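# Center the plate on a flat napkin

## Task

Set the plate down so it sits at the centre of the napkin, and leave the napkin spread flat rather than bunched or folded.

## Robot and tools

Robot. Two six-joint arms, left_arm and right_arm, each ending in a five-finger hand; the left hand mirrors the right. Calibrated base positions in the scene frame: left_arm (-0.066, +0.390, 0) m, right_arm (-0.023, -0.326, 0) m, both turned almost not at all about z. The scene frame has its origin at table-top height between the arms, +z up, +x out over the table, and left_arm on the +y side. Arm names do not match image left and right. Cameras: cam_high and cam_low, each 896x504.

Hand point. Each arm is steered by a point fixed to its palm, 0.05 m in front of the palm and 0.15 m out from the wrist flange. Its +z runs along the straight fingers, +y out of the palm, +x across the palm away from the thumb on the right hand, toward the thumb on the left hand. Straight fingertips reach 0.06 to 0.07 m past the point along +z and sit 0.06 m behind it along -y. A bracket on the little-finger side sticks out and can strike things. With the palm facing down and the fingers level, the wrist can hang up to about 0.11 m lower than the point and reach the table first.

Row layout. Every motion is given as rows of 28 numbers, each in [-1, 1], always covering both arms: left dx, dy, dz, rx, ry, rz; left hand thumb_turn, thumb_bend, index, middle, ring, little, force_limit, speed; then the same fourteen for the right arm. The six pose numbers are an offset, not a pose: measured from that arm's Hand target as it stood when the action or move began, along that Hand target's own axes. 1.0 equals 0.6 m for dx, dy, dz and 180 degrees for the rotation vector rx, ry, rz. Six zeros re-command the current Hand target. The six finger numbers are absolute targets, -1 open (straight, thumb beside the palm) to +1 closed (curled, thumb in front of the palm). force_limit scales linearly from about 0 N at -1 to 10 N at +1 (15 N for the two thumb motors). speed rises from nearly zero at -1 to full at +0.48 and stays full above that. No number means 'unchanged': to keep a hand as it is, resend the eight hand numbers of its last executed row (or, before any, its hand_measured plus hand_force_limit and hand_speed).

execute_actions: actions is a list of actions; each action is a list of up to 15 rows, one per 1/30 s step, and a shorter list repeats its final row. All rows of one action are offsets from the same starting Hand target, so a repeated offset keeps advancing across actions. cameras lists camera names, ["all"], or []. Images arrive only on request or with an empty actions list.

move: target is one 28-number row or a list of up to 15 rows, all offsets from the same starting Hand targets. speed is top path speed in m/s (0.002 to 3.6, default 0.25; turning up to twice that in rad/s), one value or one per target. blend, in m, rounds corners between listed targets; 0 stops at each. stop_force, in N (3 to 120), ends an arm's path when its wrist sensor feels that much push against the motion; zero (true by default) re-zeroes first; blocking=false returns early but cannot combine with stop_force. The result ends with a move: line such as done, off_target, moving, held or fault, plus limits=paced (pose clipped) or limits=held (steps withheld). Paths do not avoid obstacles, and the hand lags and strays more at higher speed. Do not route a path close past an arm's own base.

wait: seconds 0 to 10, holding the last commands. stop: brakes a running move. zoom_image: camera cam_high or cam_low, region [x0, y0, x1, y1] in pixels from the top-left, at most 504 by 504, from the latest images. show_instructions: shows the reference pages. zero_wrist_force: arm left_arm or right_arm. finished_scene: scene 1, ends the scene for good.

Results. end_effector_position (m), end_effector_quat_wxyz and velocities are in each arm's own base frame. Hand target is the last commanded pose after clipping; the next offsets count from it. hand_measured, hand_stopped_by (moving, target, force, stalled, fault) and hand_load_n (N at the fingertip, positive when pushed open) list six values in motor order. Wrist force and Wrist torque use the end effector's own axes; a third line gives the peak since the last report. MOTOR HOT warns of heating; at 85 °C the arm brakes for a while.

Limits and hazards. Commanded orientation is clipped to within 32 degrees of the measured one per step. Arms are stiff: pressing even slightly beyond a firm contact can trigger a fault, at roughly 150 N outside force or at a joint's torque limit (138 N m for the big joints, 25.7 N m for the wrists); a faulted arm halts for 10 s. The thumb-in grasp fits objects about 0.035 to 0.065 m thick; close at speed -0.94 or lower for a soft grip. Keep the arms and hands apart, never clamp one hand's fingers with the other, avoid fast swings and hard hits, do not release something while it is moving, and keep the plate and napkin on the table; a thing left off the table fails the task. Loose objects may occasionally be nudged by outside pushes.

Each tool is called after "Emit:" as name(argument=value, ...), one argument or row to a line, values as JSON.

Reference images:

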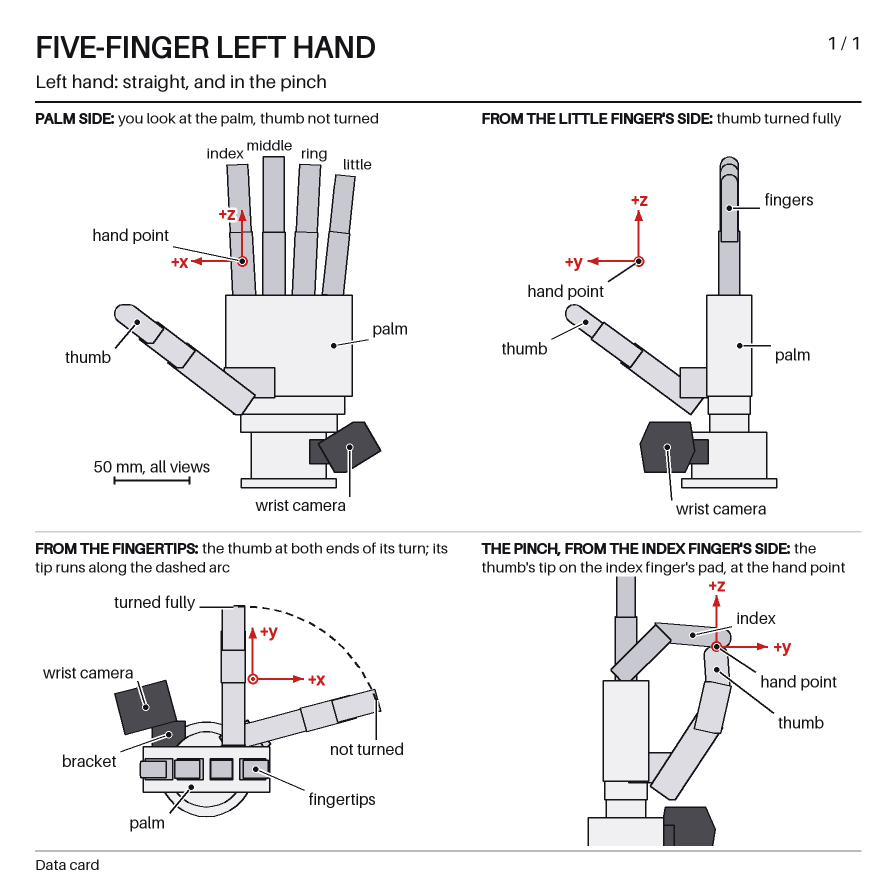

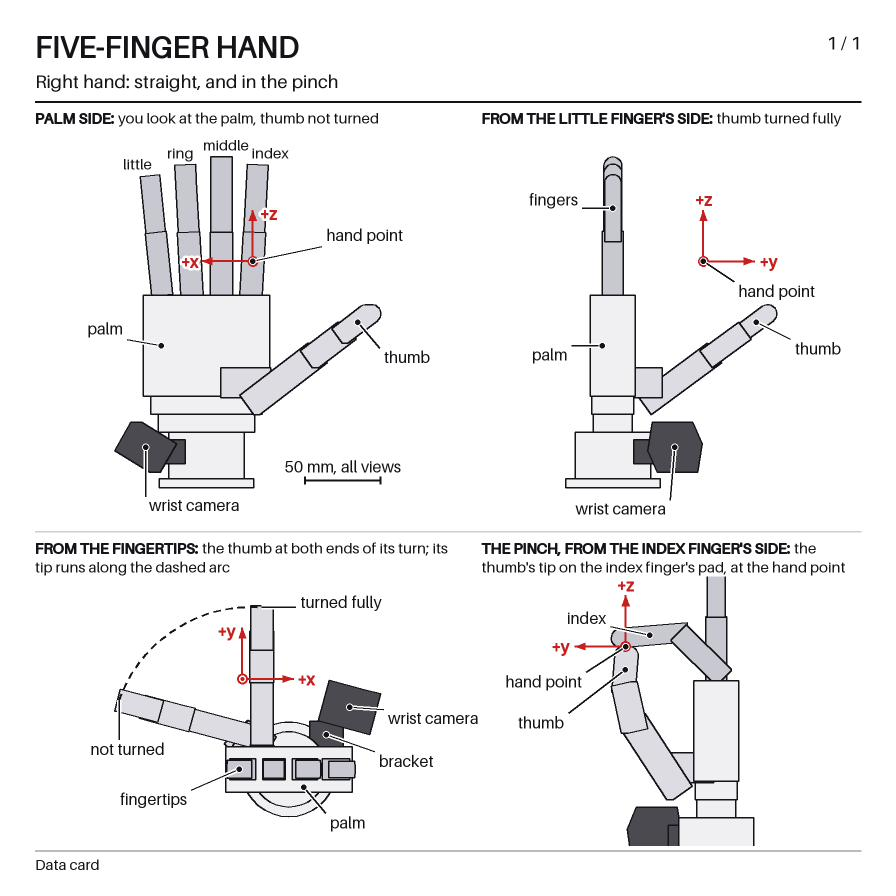

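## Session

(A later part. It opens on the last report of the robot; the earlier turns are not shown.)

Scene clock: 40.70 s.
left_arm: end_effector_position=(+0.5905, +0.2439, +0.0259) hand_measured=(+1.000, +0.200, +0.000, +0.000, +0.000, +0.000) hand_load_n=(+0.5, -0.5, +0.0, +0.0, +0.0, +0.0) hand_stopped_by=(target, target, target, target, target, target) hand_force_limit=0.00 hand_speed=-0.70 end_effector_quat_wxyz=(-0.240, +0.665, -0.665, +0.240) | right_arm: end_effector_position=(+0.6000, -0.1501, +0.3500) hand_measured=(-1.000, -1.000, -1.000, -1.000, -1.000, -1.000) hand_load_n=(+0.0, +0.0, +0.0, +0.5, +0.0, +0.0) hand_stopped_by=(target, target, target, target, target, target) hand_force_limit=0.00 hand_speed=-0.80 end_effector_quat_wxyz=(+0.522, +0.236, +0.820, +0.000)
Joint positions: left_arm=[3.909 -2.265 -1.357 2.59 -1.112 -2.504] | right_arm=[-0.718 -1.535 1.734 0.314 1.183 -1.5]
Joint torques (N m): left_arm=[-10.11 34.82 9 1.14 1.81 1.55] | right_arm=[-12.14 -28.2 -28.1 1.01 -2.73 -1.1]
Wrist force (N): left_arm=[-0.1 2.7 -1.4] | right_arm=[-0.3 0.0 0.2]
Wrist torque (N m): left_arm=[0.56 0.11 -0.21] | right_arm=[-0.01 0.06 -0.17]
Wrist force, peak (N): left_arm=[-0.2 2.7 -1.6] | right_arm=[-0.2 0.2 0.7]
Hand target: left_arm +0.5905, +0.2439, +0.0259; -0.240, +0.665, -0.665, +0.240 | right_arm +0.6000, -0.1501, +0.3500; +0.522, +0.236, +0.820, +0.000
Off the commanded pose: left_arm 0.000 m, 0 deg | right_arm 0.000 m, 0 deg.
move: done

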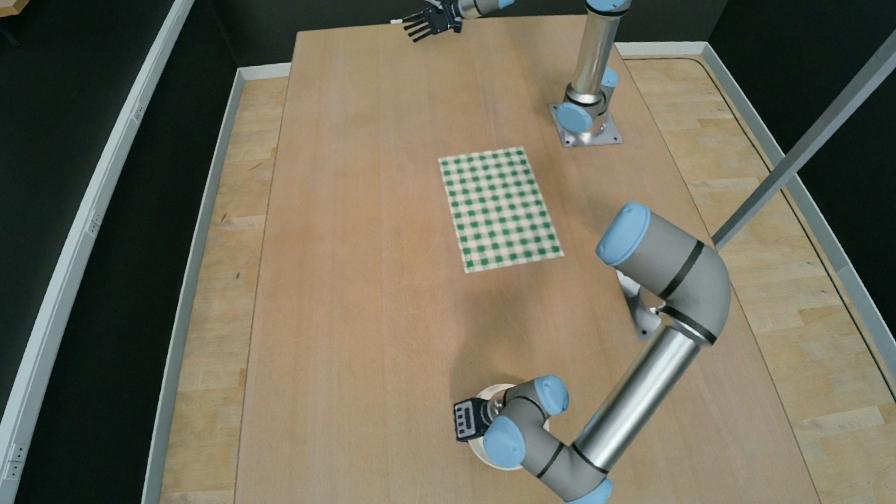

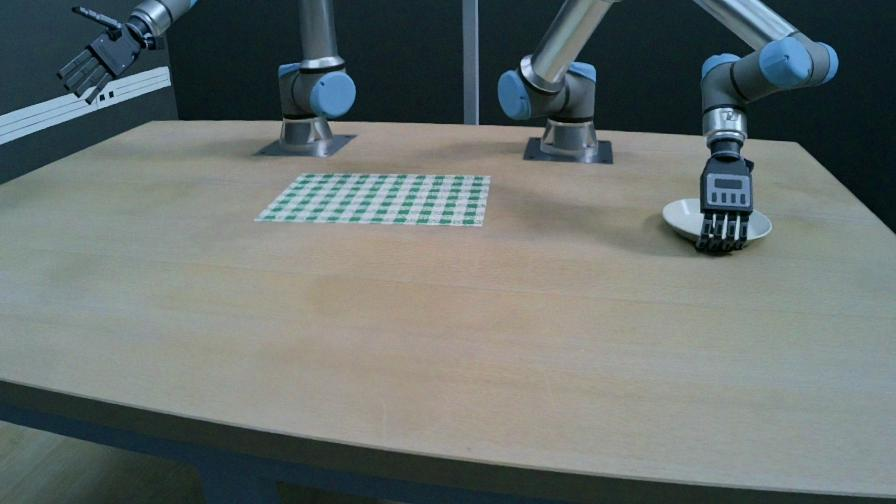

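Emit:
move(
  target=[0,0,0,0,0,0, 1,0.2,0.4,0.4,0.4,0.4,0,-0.85, 0,0,0,0,0,0,-1,-1,-1,-1,-1,-1,0,-0.8],
  speed=0.03,
  cameras=["all"],
)

Emit:
zoom_image(
  camera="cam_low",
  region=[660, 150, 800, 270],
)

Scene clock: 41.97 s.
left_arm: end_effector_position=(+0.5905, +0.2439, +0.0259) hand_measured=(+1.000, +0.200, +0.162, +0.122, +0.164, +0.304) hand_load_n=(+1.5, +0.5, +8.5, +0.0, +0.5, +5.5) hand_stopped_by=(target, target, force, force, force, force) hand_force_limit=0.00 hand_speed=-0.85 end_effector_quat_wxyz=(-0.240, +0.665, -0.665, +0.240) | right_arm: end_effector_position=(+0.6000, -0.1501, +0.3500) hand_measured=(-1.000, -1.000, -1.000, -1.000, -1.000, -1.000) hand_load_n=(+0.5, +0.0, +0.0, +0.0, +0.0, -0.5) hand_stopped_by=(target, target, target, target, target, target) hand_force_limit=0.00 hand_speed=-0.80 end_effector_quat_wxyz=(+0.522, +0.236, +0.820, +0.000)
Joint positions: left_arm=[3.909 -2.265 -1.357 2.59 -1.112 -2.504] | right_arm=[-0.718 -1.535 1.734 0.314 1.183 -1.5]
Joint torques (N m): left_arm=[-8.47 38.74 9.64 0.57 1.7 1.5] | right_arm=[-12.11 -28.27 -28.32 1.15 -2.78 -1.12]
Wrist force (N): left_arm=[-0.2 3.5 -0.5] | right_arm=[-0.1 -0.1 0.4]
Wrist torque (N m): left_arm=[0.70 0.20 -0.29] | right_arm=[-0.04 0.02 -0.16]
Wrist force, peak (N): left_arm=[-0.6 3.9 -0.7] | right_arm=[-0.1 -0.4 0.5]
Hand target: left_arm +0.5905, +0.2439, +0.0259; -0.240, +0.665, -0.665, +0.240 | right_arm +0.6000, -0.1501, +0.3500; +0.522, +0.236, +0.820, +0.000
Off the commanded pose: left_arm 0.000 m, 0 deg | right_arm 0.000 m, 0 deg.
move: done

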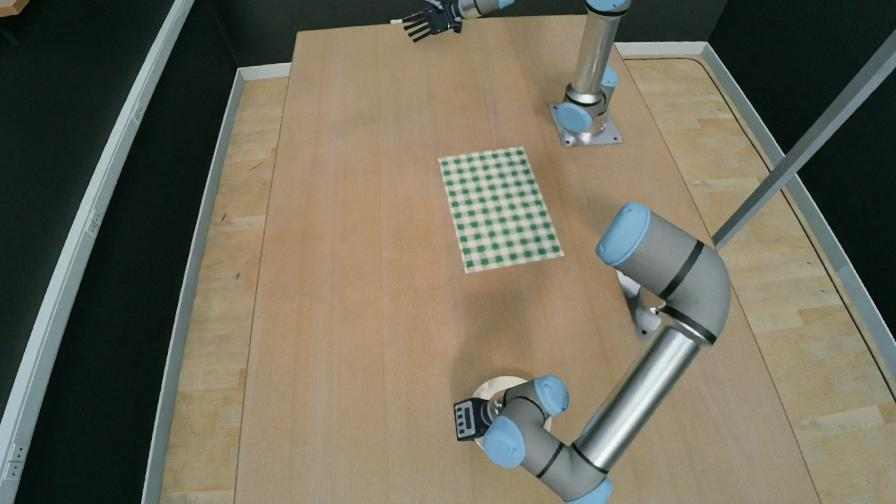

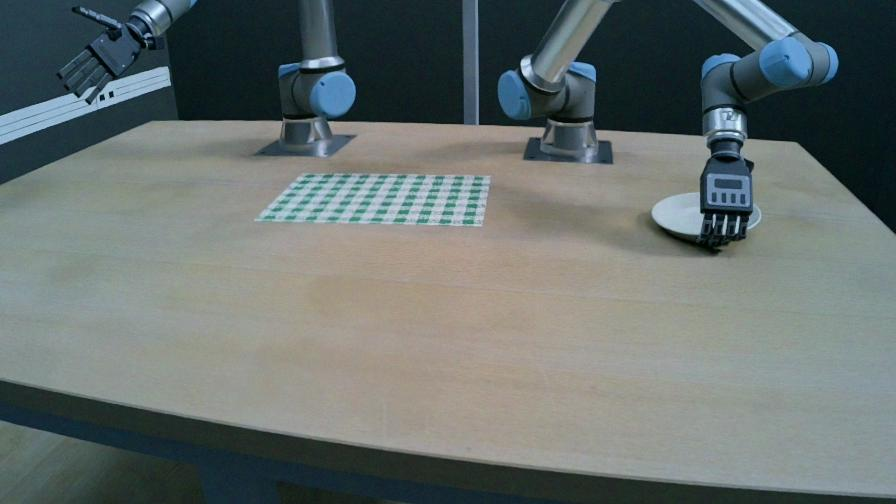

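Scaled by 3.600 from the camera's 896x504 image, which has a finer 1280x720 frame.

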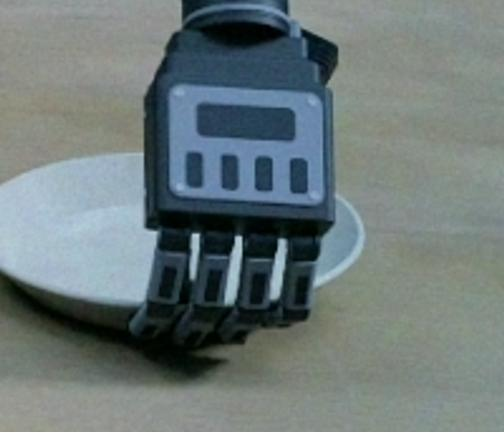

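Emit:
move(
  target=[
    [0,0,0,0,0,0, 1,0.2,0,0,0,0,0,-0.85, 0,0,0,0,0,0,-1,-1,-1,-1,-1,-1,0,-0.8],
  ],
  speed=0.03,
)

Emit:
move(
  target=[
    [0,0,0,0,0,0, 1,-1,0,0,0,0,0,0, 0,0,0,0,0,0,-1,-1,-1,-1,-1,-1,0,-0.8],
  ],
  speed=0.03,
  cameras=["all"],
)

Emit:
zoom_image(
  camera="cam_low",
  region=[640, 150, 780, 270],
)

Scene clock: 43.60 s.
left_arm: end_effector_position=(+0.5905, +0.2439, +0.0259) hand_measured=(+1.000, +0.200, +0.000, +0.000, +0.000, +0.000) hand_load_n=(+0.0, +0.0, +0.0, +0.0, +0.0, +0.0) hand_stopped_by=(target, target, target, target, target, target) hand_force_limit=0.00 hand_speed=-0.85 end_effector_quat_wxyz=(-0.240, +0.665, -0.665, +0.240) | right_arm: end_effector_position=(+0.6000, -0.1501, +0.3500) hand_measured=(-1.000, -1.000, -1.000, -1.000, -1.000, -1.000) hand_load_n=(+0.0, +0.0, +0.0, +0.0, +0.0, +0.0) hand_stopped_by=(target, target, target, target, target, target) hand_force_limit=0.00 hand_speed=-0.80 end_effector_quat_wxyz=(+0.522, +0.236, +0.820, +0.000)
Joint positions: left_arm=[3.909 -2.265 -1.357 2.59 -1.112 -2.504] | right_arm=[-0.718 -1.535 1.734 0.314 1.183 -1.5]
Joint torques (N m): left_arm=[-5.81 44.58 11.61 -0.32 1.5 1.46] | right_arm=[-12.04 -27.86 -27.61 1.2 -2.67 -1.09]
Wrist force (N): left_arm=[0.1 2.7 -1.2] | right_arm=[-0.1 -0.1 0.1]
Wrist torque (N m): left_arm=[0.54 0.07 -0.19] | right_arm=[-0.03 0.03 -0.16]
Wrist force, peak (N): left_arm=[-0.1 4.0 -0.6] | right_arm=[-0.4 -0.4 0.5]
Hand target: left_arm +0.5905, +0.2439, +0.0259; -0.240, +0.665, -0.665, +0.240 | right_arm +0.6000, -0.1501, +0.3500; +0.522, +0.236, +0.820, +0.000
Off the commanded pose: left_arm 0.000 m, 0 deg | right_arm 0.000 m, 0 deg.
move: done

Scene clock: 44.73 s.
left_arm: end_effector_position=(+0.5905, +0.2439, +0.0259) hand_measured=(+1.000, -1.000, +0.000, +0.000, +0.000, +0.000) hand_load_n=(+0.0, +0.0, +0.0, +0.0, +0.0, +0.0) hand_stopped_by=(target, target, target, target, target, target) hand_force_limit=0.00 hand_speed=0.00 end_effector_quat_wxyz=(-0.240, +0.665, -0.665, +0.240) | right_arm: end_effector_position=(+0.6000, -0.1501, +0.3500) hand_measured=(-1.000, -1.000, -1.000, -1.000, -1.000, -1.000) hand_load_n=(+0.0, +0.0, +0.0, +0.0, +0.0, +0.0) hand_stopped_by=(target, target, target, target, target, target) hand_force_limit=0.00 hand_speed=-0.80 end_effector_quat_wxyz=(+0.522, +0.236, +0.820, +0.000)
Joint positions: left_arm=[3.909 -2.265 -1.357 2.59 -1.112 -2.504] | right_arm=[-0.718 -1.535 1.734 0.314 1.183 -1.5]
Joint torques (N m): left_arm=[-4.59 48.22 12.35 -0.83 1.37 1.43] | right_arm=[-11.88 -28.09 -28.21 1.17 -2.64 -1.07]
Wrist force (N): left_arm=[0.0 2.6 -1.4] | right_arm=[0.0 0.0 0.3]
Wrist torque (N m): left_arm=[0.56 0.08 -0.20] | right_arm=[-0.03 0.01 -0.15]
Wrist force, peak (N): left_arm=[0.1 3.0 -1.5] | right_arm=[-0.3 0.0 0.5]
Hand target: left_arm +0.5905, +0.2439, +0.0259; -0.240, +0.665, -0.665, +0.240 | right_arm +0.6000, -0.1501, +0.3500; +0.522, +0.236, +0.820, +0.000
Off the commanded pose: left_arm 0.000 m, 0 deg | right_arm 0.000 m, 0 deg.
move: done

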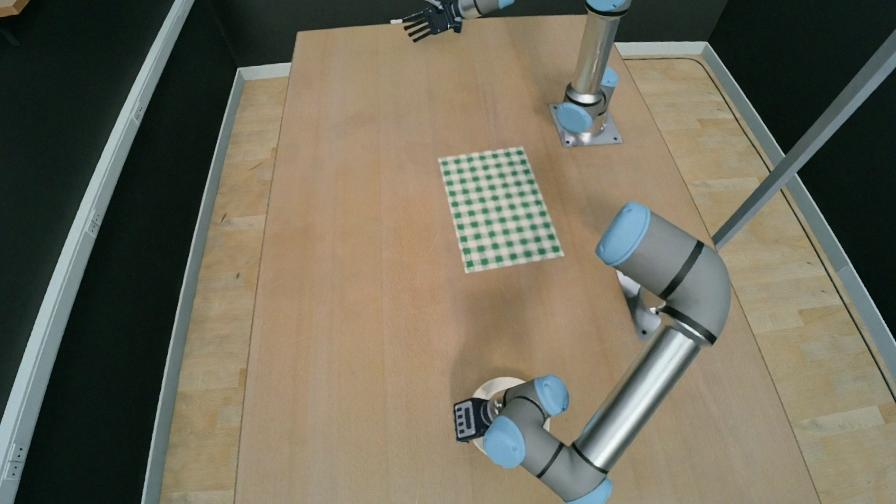

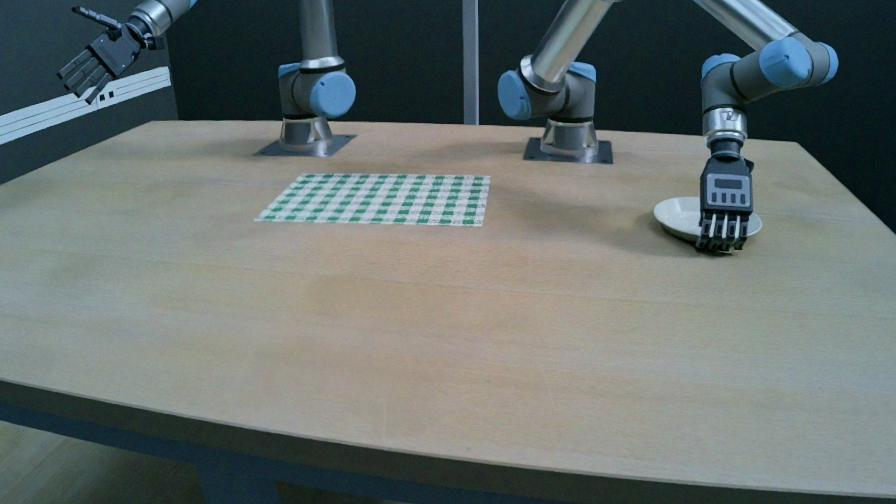

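Scaled by 3.600 from the camera's 896x504 image, which has a finer 1280x720 frame.

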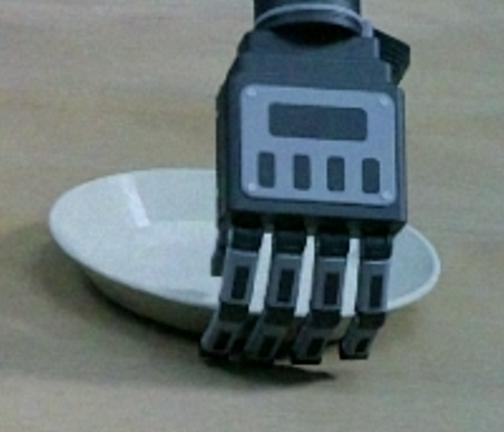

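Emit:
move(
  target=[
    [0,0,0,0,0,0, 1,0.25,0,0,0,0,0,-0.5, 0,0,0,0,0,0,-1,-1,-1,-1,-1,-1,0,-0.8],
  ],
  speed=0.03,
)

Emit:
move(
  target=[
    [0,0,0,0,0,0, 1,0.25,0.4,0.4,0.4,0.4,0,-0.9, 0,0,0,0,0,0,-1,-1,-1,-1,-1,-1,0,-0.8],
  ],
  speed=0.03,
  cameras=["all"],
)

Emit:
zoom_image(
  camera="cam_low",
  region=[640, 150, 780, 270],
)

Scene clock: 47.50 s.
left_arm: end_effector_position=(+0.5905, +0.2439, +0.0259) hand_measured=(+1.000, +0.250, +0.000, +0.000, +0.000, +0.000) hand_load_n=(+0.0, +0.0, +0.0, +0.0, +0.0, +0.5) hand_stopped_by=(target, target, target, target, target, target) hand_force_limit=0.00 hand_speed=-0.50 end_effector_quat_wxyz=(-0.240, +0.665, -0.665, +0.240) | right_arm: end_effector_position=(+0.6000, -0.1501, +0.3500) hand_measured=(-1.000, -1.000, -1.000, -1.000, -1.000, -1.000) hand_load_n=(+0.0, +0.0, +0.0, +0.0, +0.0, +0.0) hand_stopped_by=(target, target, target, target, target, target) hand_force_limit=0.00 hand_speed=-0.80 end_effector_quat_wxyz=(+0.522, +0.236, +0.820, +0.000)
Joint positions: left_arm=[3.909 -2.265 -1.357 2.59 -1.112 -2.504] | right_arm=[-0.718 -1.535 1.734 0.314 1.183 -1.5]
Joint torques (N m): left_arm=[-1.37 57.59 13.84 -2.36 1.1 1.42] | right_arm=[-12.1 -28.11 -28.15 1.02 -2.69 -1.11]
Wrist force (N): left_arm=[-0.1 2.4 -1.3] | right_arm=[0.1 -0.2 0.2]
Wrist torque (N m): left_arm=[0.51 0.11 -0.19] | right_arm=[-0.05 0.00 -0.14]
Wrist force, peak (N): left_arm=[-0.3 2.9 -1.4] | right_arm=[-0.5 0.1 0.5]
Hand target: left_arm +0.5905, +0.2439, +0.0259; -0.240, +0.665, -0.665, +0.240 | right_arm +0.6000, -0.1501, +0.3500; +0.522, +0.236, +0.820, +0.000
Off the commanded pose: left_arm 0.000 m, 0 deg | right_arm 0.000 m, 0 deg.
move: done

Scene clock: 49.20 s.
left_arm: end_effector_position=(+0.5905, +0.2439, +0.0259) hand_measured=(+1.000, +0.250, +0.240, +0.166, +0.202, +0.400) hand_load_n=(-0.5, -1.0, +4.0, +0.0, +0.0, +2.5) hand_stopped_by=(target, target, force, force, force, target) hand_force_limit=0.00 hand_speed=-0.90 end_effector_quat_wxyz=(-0.240, +0.665, -0.665, +0.240) | right_arm: end_effector_position=(+0.6000, -0.1501, +0.3500) hand_measured=(-1.000, -1.000, -1.000, -1.000, -1.000, -1.000) hand_load_n=(+0.0, +0.0, +0.0, +0.0, +0.0, +0.0) hand_stopped_by=(target, target, target, target, target, target) hand_force_limit=0.00 hand_speed=-0.80 end_effector_quat_wxyz=(+0.522, +0.236, +0.820, +0.000)
Joint positions: left_arm=[3.909 -2.265 -1.357 2.59 -1.112 -2.504] | right_arm=[-0.718 -1.535 1.734 0.314 1.183 -1.5]
Joint torques (N m): left_arm=[2.03 61.54 14.99 -3.19 0.93 1.42] | right_arm=[-11.68 -27.7 -28.44 1.21 -2.59 -1.15]
Wrist force (N): left_arm=[-0.2 3.0 -0.1] | right_arm=[-0.1 0.0 -0.1]
Wrist torque (N m): left_arm=[0.58 0.23 -0.27] | right_arm=[0.00 0.04 -0.16]
Wrist force, peak (N): left_arm=[-0.3 4.1 -0.1] | right_arm=[-0.1 0.0 0.6]
Hand target: left_arm +0.5905, +0.2439, +0.0259; -0.240, +0.665, -0.665, +0.240 | right_arm +0.6000, -0.1501, +0.3500; +0.522, +0.236, +0.820, +0.000
Off the commanded pose: left_arm 0.000 m, 0 deg | right_arm 0.000 m, 0 deg.
move: done

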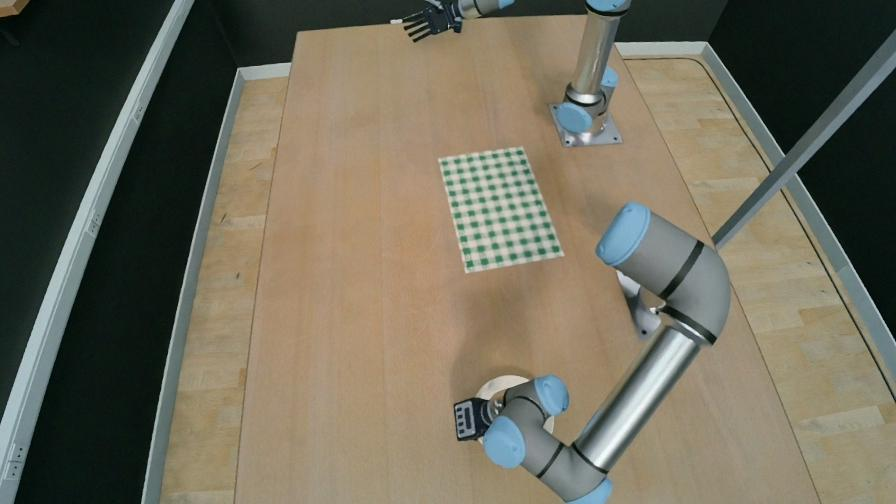

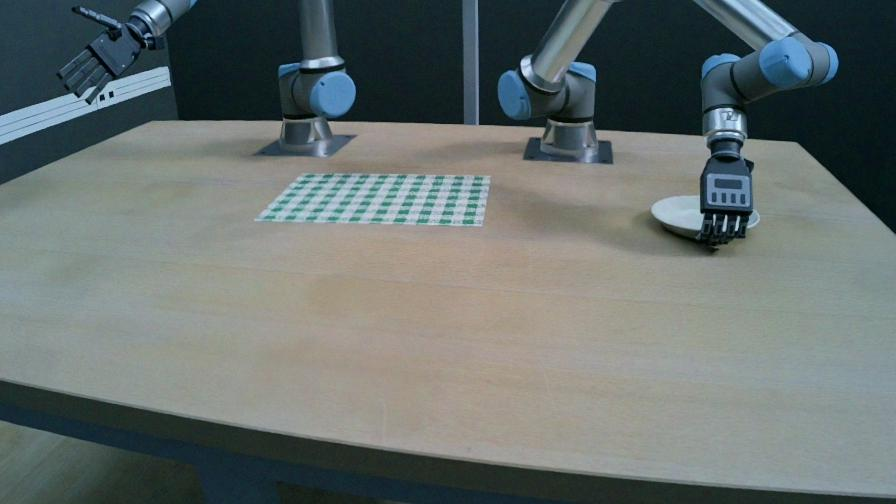

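Scaled by 3.600 from the camera's 896x504 image, which has a finer 1280x720 frame.

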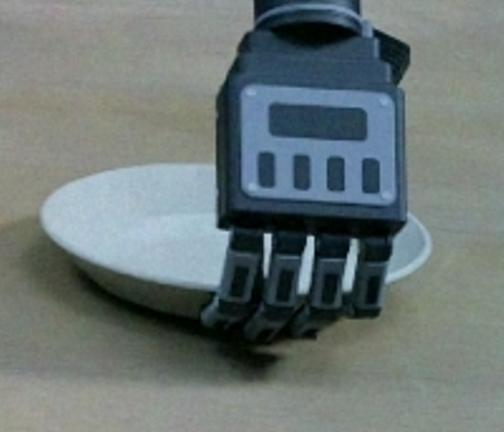

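Emit:
move(
  target=[
    [0,0,0,0,0,0, 1,0.7,0.4,0.4,0.4,0.4,0,-0.85, 0,0,0,0,0,0,-1,-1,-1,-1,-1,-1,0,-0.8],
  ],
  speed=0.03,
  cameras=["all"],
)

Emit:
zoom_image(
  camera="cam_low",
  region=[640, 150, 780, 270],
)

Scene clock: 51.47 s.
left_arm: end_effector_position=(+0.5905, +0.2439, +0.0259) hand_measured=(+1.000, +0.608, +0.240, +0.166, +0.202, +0.400) hand_load_n=(+0.0, +7.0, +1.0, +0.0, +0.0, +1.0) hand_stopped_by=(target, force, force, force, force, target) hand_force_limit=0.00 hand_speed=-0.85 end_effector_quat_wxyz=(-0.240, +0.665, -0.665, +0.240) | right_arm: end_effector_position=(+0.6000, -0.1501, +0.3500) hand_measured=(-1.000, -1.000, -1.000, -1.000, -1.000, -1.000) hand_load_n=(+0.0, +0.0, +0.0, +0.0, +0.0, +0.0) hand_stopped_by=(target, target, target, target, target, target) hand_force_limit=0.00 hand_speed=-0.80 end_effector_quat_wxyz=(+0.522, +0.236, +0.820, +0.000)
Joint positions: left_arm=[3.909 -2.265 -1.357 2.59 -1.112 -2.504] | right_arm=[-0.718 -1.535 1.734 0.314 1.183 -1.5]
Joint torques (N m): left_arm=[4.46 61.75 16.21 -3.43 0.76 1.35] | right_arm=[-11.23 -27.82 -28.18 1.09 -2.56 -1.05]
Wrist force (N): left_arm=[-0.1 3.4 -0.3] | right_arm=[-0.1 -0.1 0.1]
Wrist torque (N m): left_arm=[0.58 0.15 -0.24] | right_arm=[-0.02 0.05 -0.17]
Wrist force, peak (N): left_arm=[-0.1 3.6 -0.3] | right_arm=[-0.1 0.0 0.8]
Hand target: left_arm +0.5905, +0.2439, +0.0259; -0.240, +0.665, -0.665, +0.240 | right_arm +0.6000, -0.1501, +0.3500; +0.522, +0.236, +0.820, +0.000
Off the commanded pose: left_arm 0.000 m, 0 deg | right_arm 0.000 m, 0 deg.
move: done

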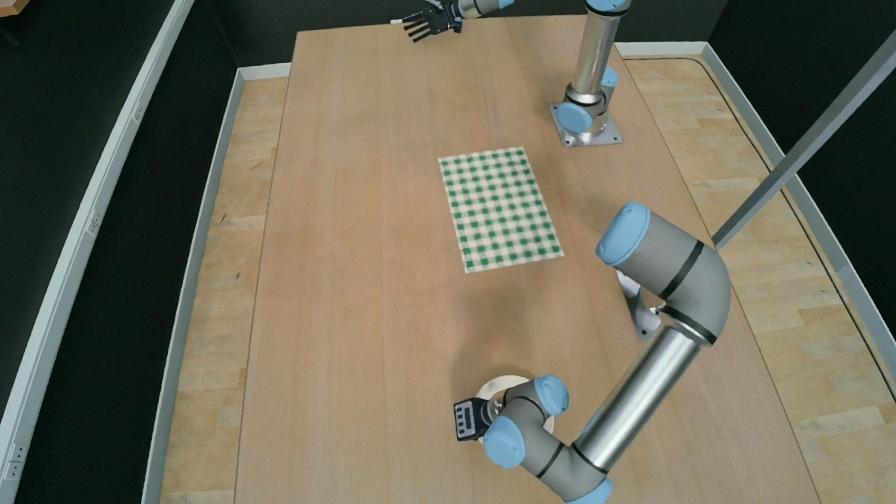

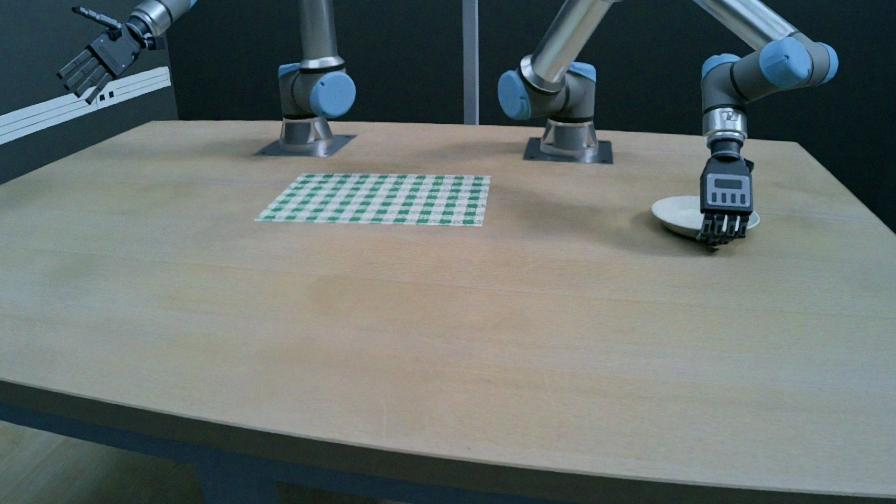

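Scaled by 3.600 from the camera's 896x504 image, which has a finer 1280x720 frame.

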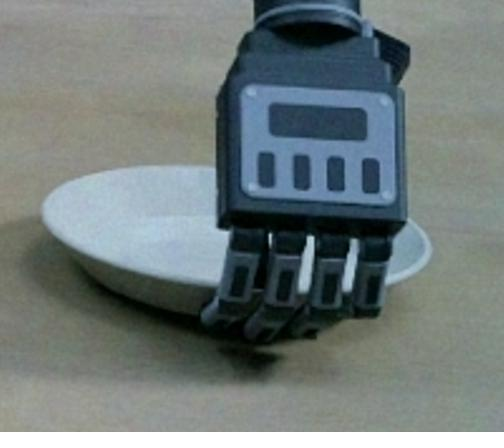

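Emit:
move(
  target=[
    [0,0,0,0,0,0, 1,0.7,0.7,0.7,0.7,0.7,0.4,-0.88, 0,0,0,0,0,0,-1,-1,-1,-1,-1,-1,0,-0.8],
  ],
  speed=0.03,
  cameras=["all"],
)

Emit:
zoom_image(
  camera="cam_low",
  region=[640, 150, 780, 270],
)

Scene clock: 53.43 s.
left_arm: end_effector_position=(+0.5905, +0.2439, +0.0259) hand_measured=(+1.000, +0.608, +0.426, +0.306, +0.700, +0.700) hand_load_n=(-1.0, +10.5, +7.0, +6.5, +1.5, +0.0) hand_stopped_by=(target, force, force, force, target, target) hand_force_limit=0.40 hand_speed=-0.88 end_effector_quat_wxyz=(-0.240, +0.665, -0.665, +0.240) | right_arm: end_effector_position=(+0.6000, -0.1501, +0.3500) hand_measured=(-1.000, -1.000, -1.000, -1.000, -1.000, -1.000) hand_load_n=(-0.5, +0.0, +0.0, +0.0, +0.0, +0.0) hand_stopped_by=(target, target, target, target, target, target) hand_force_limit=0.00 hand_speed=-0.80 end_effector_quat_wxyz=(+0.522, +0.236, +0.820, +0.000)
Joint positions: left_arm=[3.909 -2.265 -1.357 2.59 -1.112 -2.504] | right_arm=[-0.718 -1.535 1.734 0.314 1.183 -1.5]
Joint torques (N m): left_arm=[7.42 61.55 17.44 -3.29 0.47 1.3] | right_arm=[-10.93 -27.29 -27.98 1.08 -2.64 -1.13]
Wrist force (N): left_arm=[-0.3 3.5 -0.1] | right_arm=[-0.3 0.1 0.3]
Wrist torque (N m): left_arm=[0.60 0.16 -0.24] | right_arm=[0.00 0.05 -0.16]
Wrist force, peak (N): left_arm=[-0.2 3.5 0.1] | right_arm=[0.1 0.1 0.5]
Hand target: left_arm +0.5905, +0.2439, +0.0259; -0.240, +0.665, -0.665, +0.240 | right_arm +0.6000, -0.1501, +0.3500; +0.522, +0.236, +0.820, +0.000
Off the commanded pose: left_arm 0.000 m, 0 deg | right_arm 0.000 m, 0 deg.
move: done

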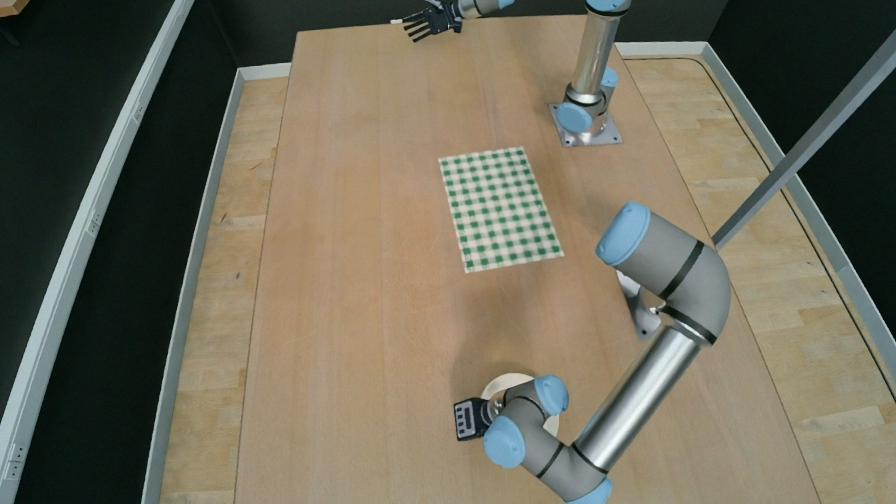

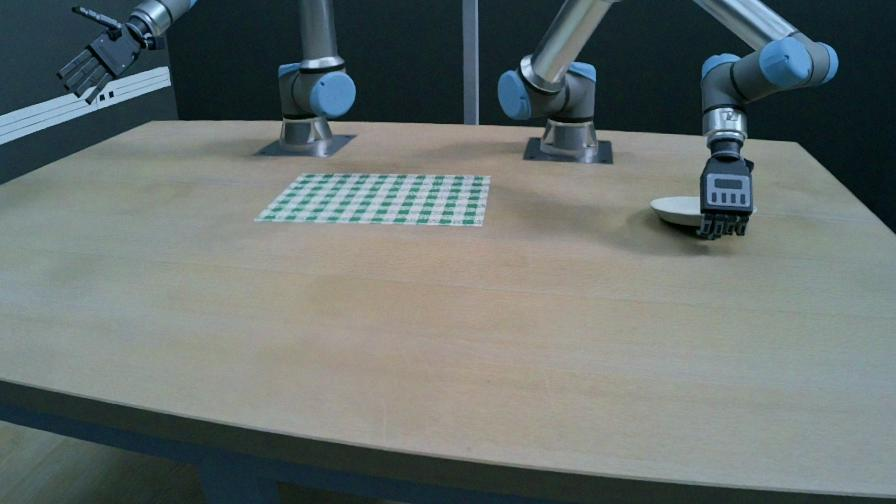

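Scaled by 3.600 from the camera's 896x504 image, which has a finer 1280x720 frame.

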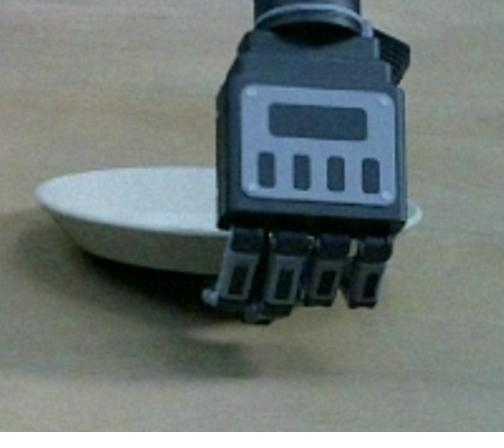

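Emit:
move(
  target=[
    [0,-0.0322,-0.0383,0,0,0, 1,0.7,0.7,0.7,0.7,0.7,0.4,-0.88, 0,0,0,0,0,0,-1,-1,-1,-1,-1,-1,0,-0.8],
  ],
  speed=0.03,
  cameras=["all"],
)

Emit:
zoom_image(
  camera="cam_low",
  region=[640, 150, 780, 270],
)

Emit:
zoom_image(
  camera="cam_high",
  region=[430, 360, 590, 500],
)

Scene clock: 54.97 s.
left_arm: end_effector_position=(+0.5908, +0.2439, +0.0562) hand_measured=(+1.000, +0.608, +0.426, +0.306, +0.700, +0.700) hand_load_n=(-1.0, +10.0, +7.5, +6.5, +0.0, +0.0) hand_stopped_by=(target, force, force, force, target, target) hand_force_limit=0.40 hand_speed=-0.88 end_effector_quat_wxyz=(-0.240, +0.665, -0.665, +0.240) end_effector_velocity=(+0.000, +0.001, -0.001) end_effector_angular_velocity=(+0.004, -0.001, +0.001) | right_arm: end_effector_position=(+0.6000, -0.1501, +0.3500) hand_measured=(-1.000, -1.000, -1.000, -1.000, -1.000, -1.000) hand_load_n=(+0.0, +0.0, +0.0, +0.0, +0.0, +0.0) hand_stopped_by=(target, target, target, target, target, target) hand_force_limit=0.00 hand_speed=-0.80 end_effector_quat_wxyz=(+0.522, +0.236, +0.820, +0.000)
Joint positions: left_arm=[3.908 -2.233 -1.326 2.528 -1.112 -2.504] | right_arm=[-0.718 -1.535 1.734 0.314 1.183 -1.5]
Joint velocities: left_arm=[0 -0.001 -0.001 0.006 -0.002 0] | right_arm=[within noise]
Joint torques (N m): left_arm=[-9.72 36.8 7.67 0.99 -0.73 -1.66] | right_arm=[-11.6 -27.77 -27.94 1.1 -2.62 -1.02]
Wrist force (N): left_arm=[0.0 2.5 -1.3] | right_arm=[-0.5 0.1 0.1]
Wrist torque (N m): left_arm=[0.52 0.10 -0.18] | right_arm=[0.01 0.09 -0.18]
Wrist force, peak (N): left_arm=[-0.2 3.7 0.5] | right_arm=[-0.6 -0.3 0.4]
Hand target: left_arm +0.5907, +0.2439, +0.0559; -0.240, +0.665, -0.665, +0.240 | right_arm +0.6000, -0.1501, +0.3500; +0.522, +0.236, +0.820, +0.000
Off the commanded pose: left_arm 0.000 m, 0 deg | right_arm 0.000 m, 0 deg.
move: done

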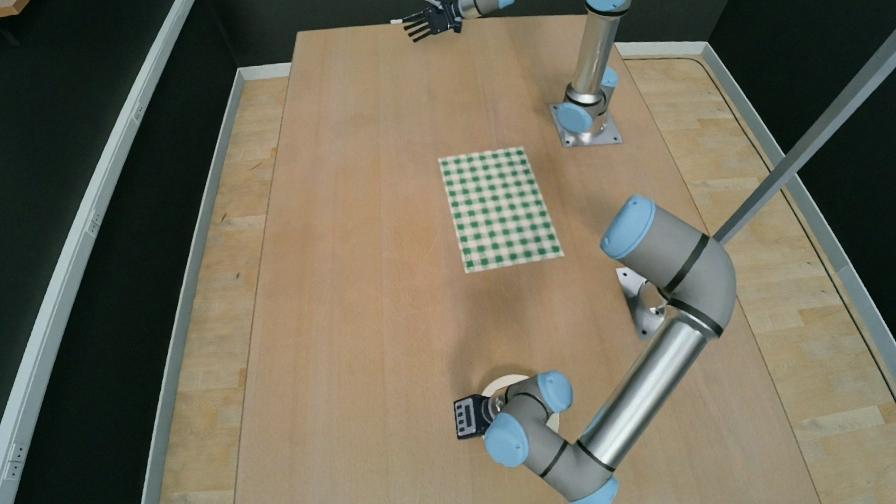

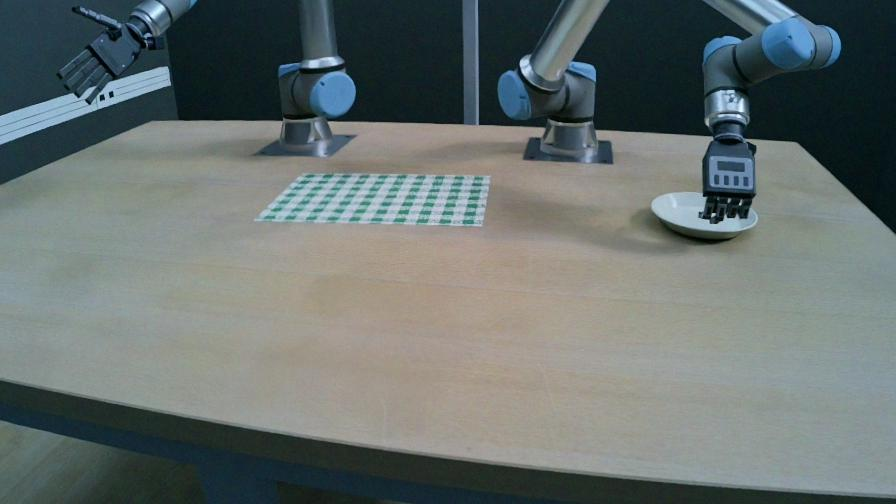

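Scaled by 3.600 from the camera's 896x504 image, which has a finer 1280x720 frame.

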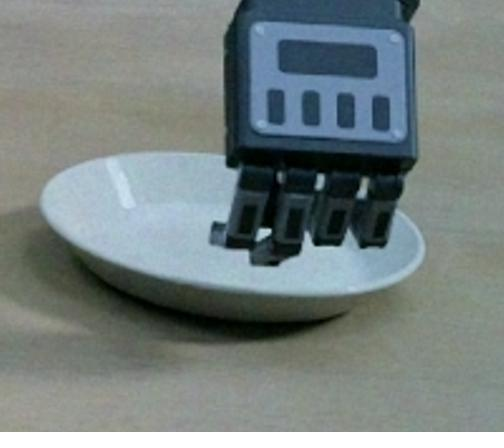

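Scaled by 3.150 from the camera's 896x504 image, which has a finer 1280x720 frame.

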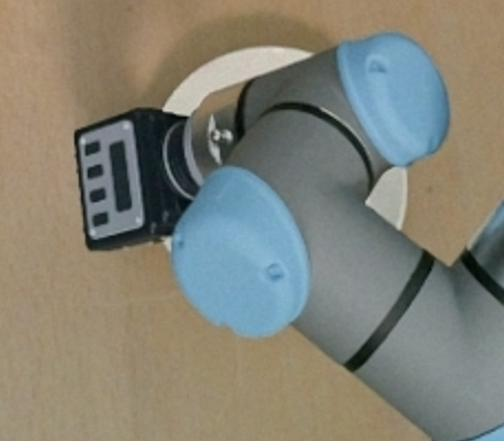

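Emit:
move(
  target=[
    [-0.0102,-0.046,0.0028,0,0,0, 1,0.7,0.7,0.7,0.7,0.7,0.4,-0.88, 0,0,0,0,0,0,-1,-1,-1,-1,-1,-1,0,-0.8],
    [-0.0102,-0.046,0.0028,0,0,0, 1,-1,0,0,0,0,0,0, 0,0,0,0,0,0,-1,-1,-1,-1,-1,-1,0,-0.8],
  ],
  speed=0.06,
  cameras=["all"],
)

Emit:
zoom_image(
  camera="cam_low",
  region=[640, 150, 780, 270],
)

Scene clock: 58.57 s.
left_arm: end_effector_position=(+0.6130, +0.2500, +0.0723) hand_measured=(+1.000, -1.000, +0.000, +0.000, +0.000, +0.000) hand_load_n=(+0.0, +0.0, +0.0, +0.0, +0.0, +0.0) hand_stopped_by=(target, target, target, target, target, target) hand_force_limit=0.00 hand_speed=0.00 end_effector_quat_wxyz=(-0.240, +0.665, -0.665, +0.240) | right_arm: end_effector_position=(+0.6000, -0.1501, +0.3500) hand_measured=(-1.000, -1.000, -1.000, -1.000, -1.000, -1.000) hand_load_n=(+0.0, +0.0, +0.0, +0.0, +0.0, +0.0) hand_stopped_by=(target, target, target, target, target, target) hand_force_limit=0.00 hand_speed=-0.80 end_effector_quat_wxyz=(+0.522, +0.236, +0.820, +0.000)
Joint positions: left_arm=[3.889 -2.27 -1.217 2.463 -1.122 -2.523] | right_arm=[-0.718 -1.535 1.734 0.314 1.183 -1.5]
Joint torques (N m): left_arm=[10.34 65.4 26.42 -1.94 0.26 1.63] | right_arm=[-11.29 -27.11 -28.44 1.13 -2.58 -1.11]
Wrist force (N): left_arm=[-0.2 2.6 -1.1] | right_arm=[-0.2 -0.1 0.1]
Wrist torque (N m): left_arm=[0.53 0.13 -0.21] | right_arm=[-0.02 0.04 -0.16]
Wrist force, peak (N): left_arm=[0.0 3.3 -1.4] | right_arm=[-0.4 0.4 0.3]
Hand target: left_arm +0.6130, +0.2500, +0.0723; -0.240, +0.665, -0.665, +0.240 | right_arm +0.6000, -0.1501, +0.3500; +0.522, +0.236, +0.820, +0.000
Off the commanded pose: left_arm 0.000 m, 0 deg | right_arm 0.000 m, 0 deg.
move: done

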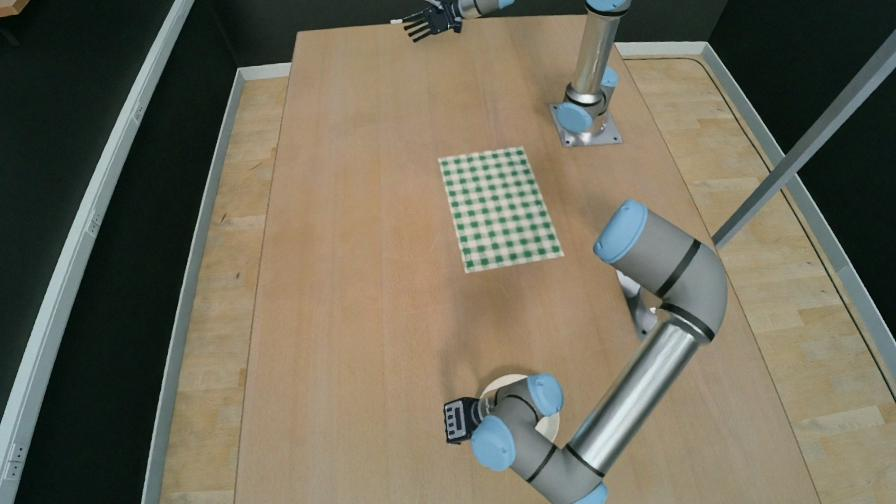

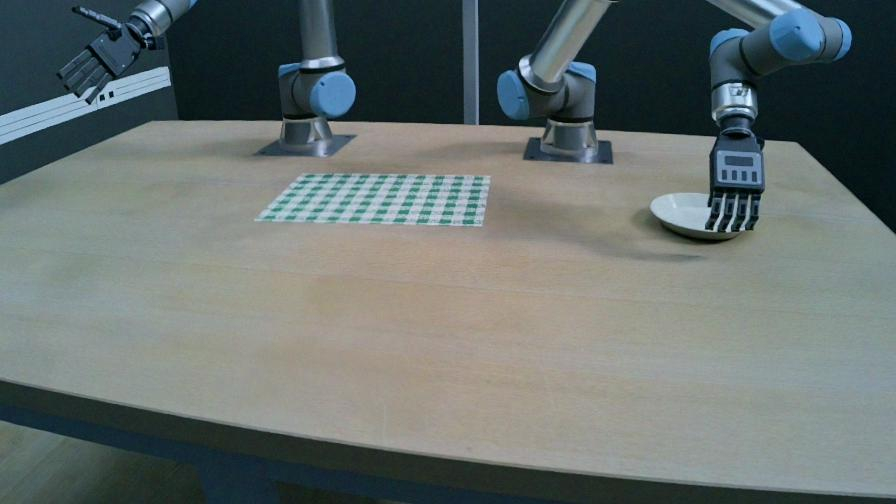

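Scaled by 3.600 from the camera's 896x504 image, which has a finer 1280x720 frame.

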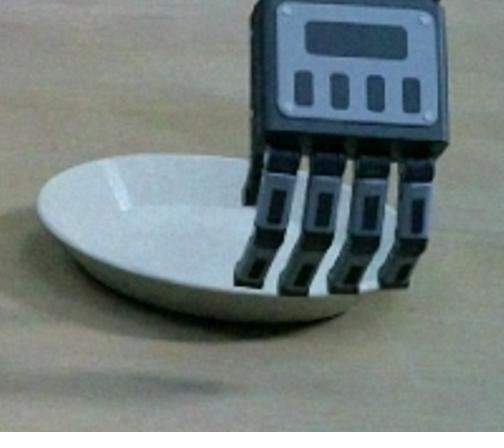

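Emit:
move(
  target=[
    [0,0.1317,0,0,0,0, 1,-1,0,0,0,0,0,0, 0,0,0,0,0,0,-1,-1,-1,-1,-1,-1,0,-0.8],
  ],
  speed=0.03,
  stop_force=4,
  cameras=["all"],
)

Emit:
zoom_image(
  camera="cam_low",
  region=[640, 150, 780, 270],
)

Scene clock: 62.60 s.
left_arm: end_effector_position=(+0.5571, +0.2500, +0.0259) hand_measured=(+1.000, -1.000, +0.000, +0.000, +0.000, +0.000) hand_load_n=(+0.0, +0.0, +0.0, +0.0, +0.0, +0.0) hand_stopped_by=(target, target, target, target, target, target) hand_force_limit=0.00 hand_speed=0.00 end_effector_quat_wxyz=(-0.240, +0.665, -0.665, +0.240) | right_arm: end_effector_position=(+0.6000, -0.1501, +0.3500) hand_measured=(-1.000, -1.000, -1.000, -1.000, -1.000, -1.000) hand_load_n=(+0.0, -0.5, +0.0, +0.0, +0.0, +0.0) hand_stopped_by=(target, target, target, target, target, target) hand_force_limit=0.00 hand_speed=-0.80 end_effector_quat_wxyz=(+0.522, +0.236, +0.820, +0.000)
Joint positions: left_arm=[3.963 -2.215 -1.452 2.61 -1.085 -2.452] | right_arm=[-0.718 -1.535 1.734 0.314 1.183 -1.5]
Joint torques (N m): left_arm=[-10.16 32.29 6.22 1.16 2.15 1.64] | right_arm=[-10.84 -26.76 -28.62 1.1 -2.59 -1.1]
Wrist force (N): left_arm=[-0.6 2.3 -1.2] | right_arm=[-0.1 0.2 0.0]
Wrist torque (N m): left_arm=[0.47 0.17 -0.19] | right_arm=[0.04 0.04 -0.15]
Wrist force, peak (N): left_arm=[0.5 -22.4 -8.5] | right_arm=[-0.4 -0.2 0.6]
Hand target: left_arm +0.5571, +0.2500, +0.0259; -0.240, +0.665, -0.665, +0.240 (not the last commanded pose) | right_arm +0.6000, -0.1501, +0.3500; +0.522, +0.236, +0.820, +0.000
Off the commanded pose: left_arm 0.006 m, 0 deg | right_arm 0.000 m, 0 deg.
move: contact (left_arm)

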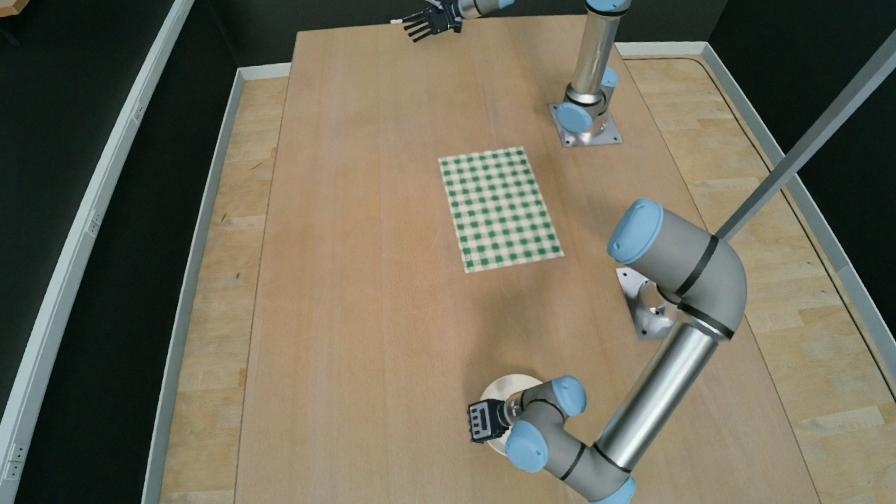

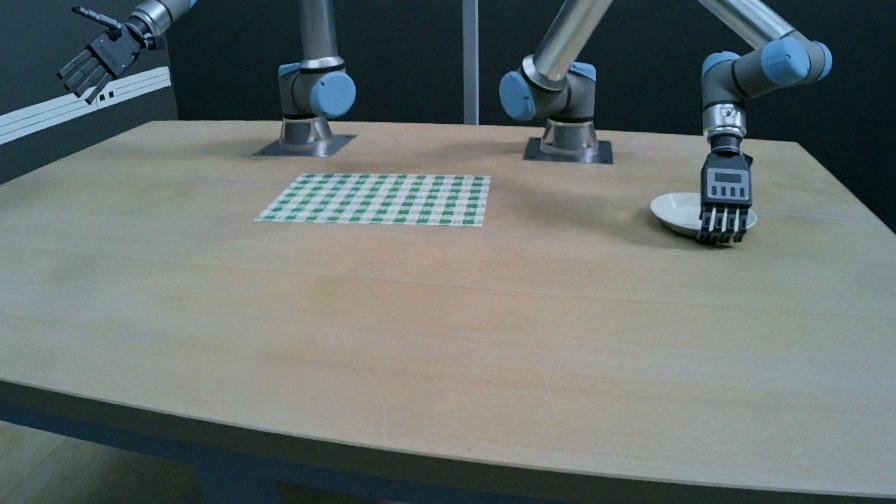

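Scaled by 3.600 from the camera's 896x504 image, which has a finer 1280x720 frame.

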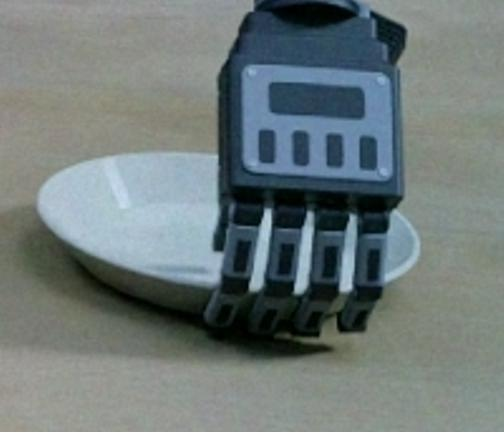

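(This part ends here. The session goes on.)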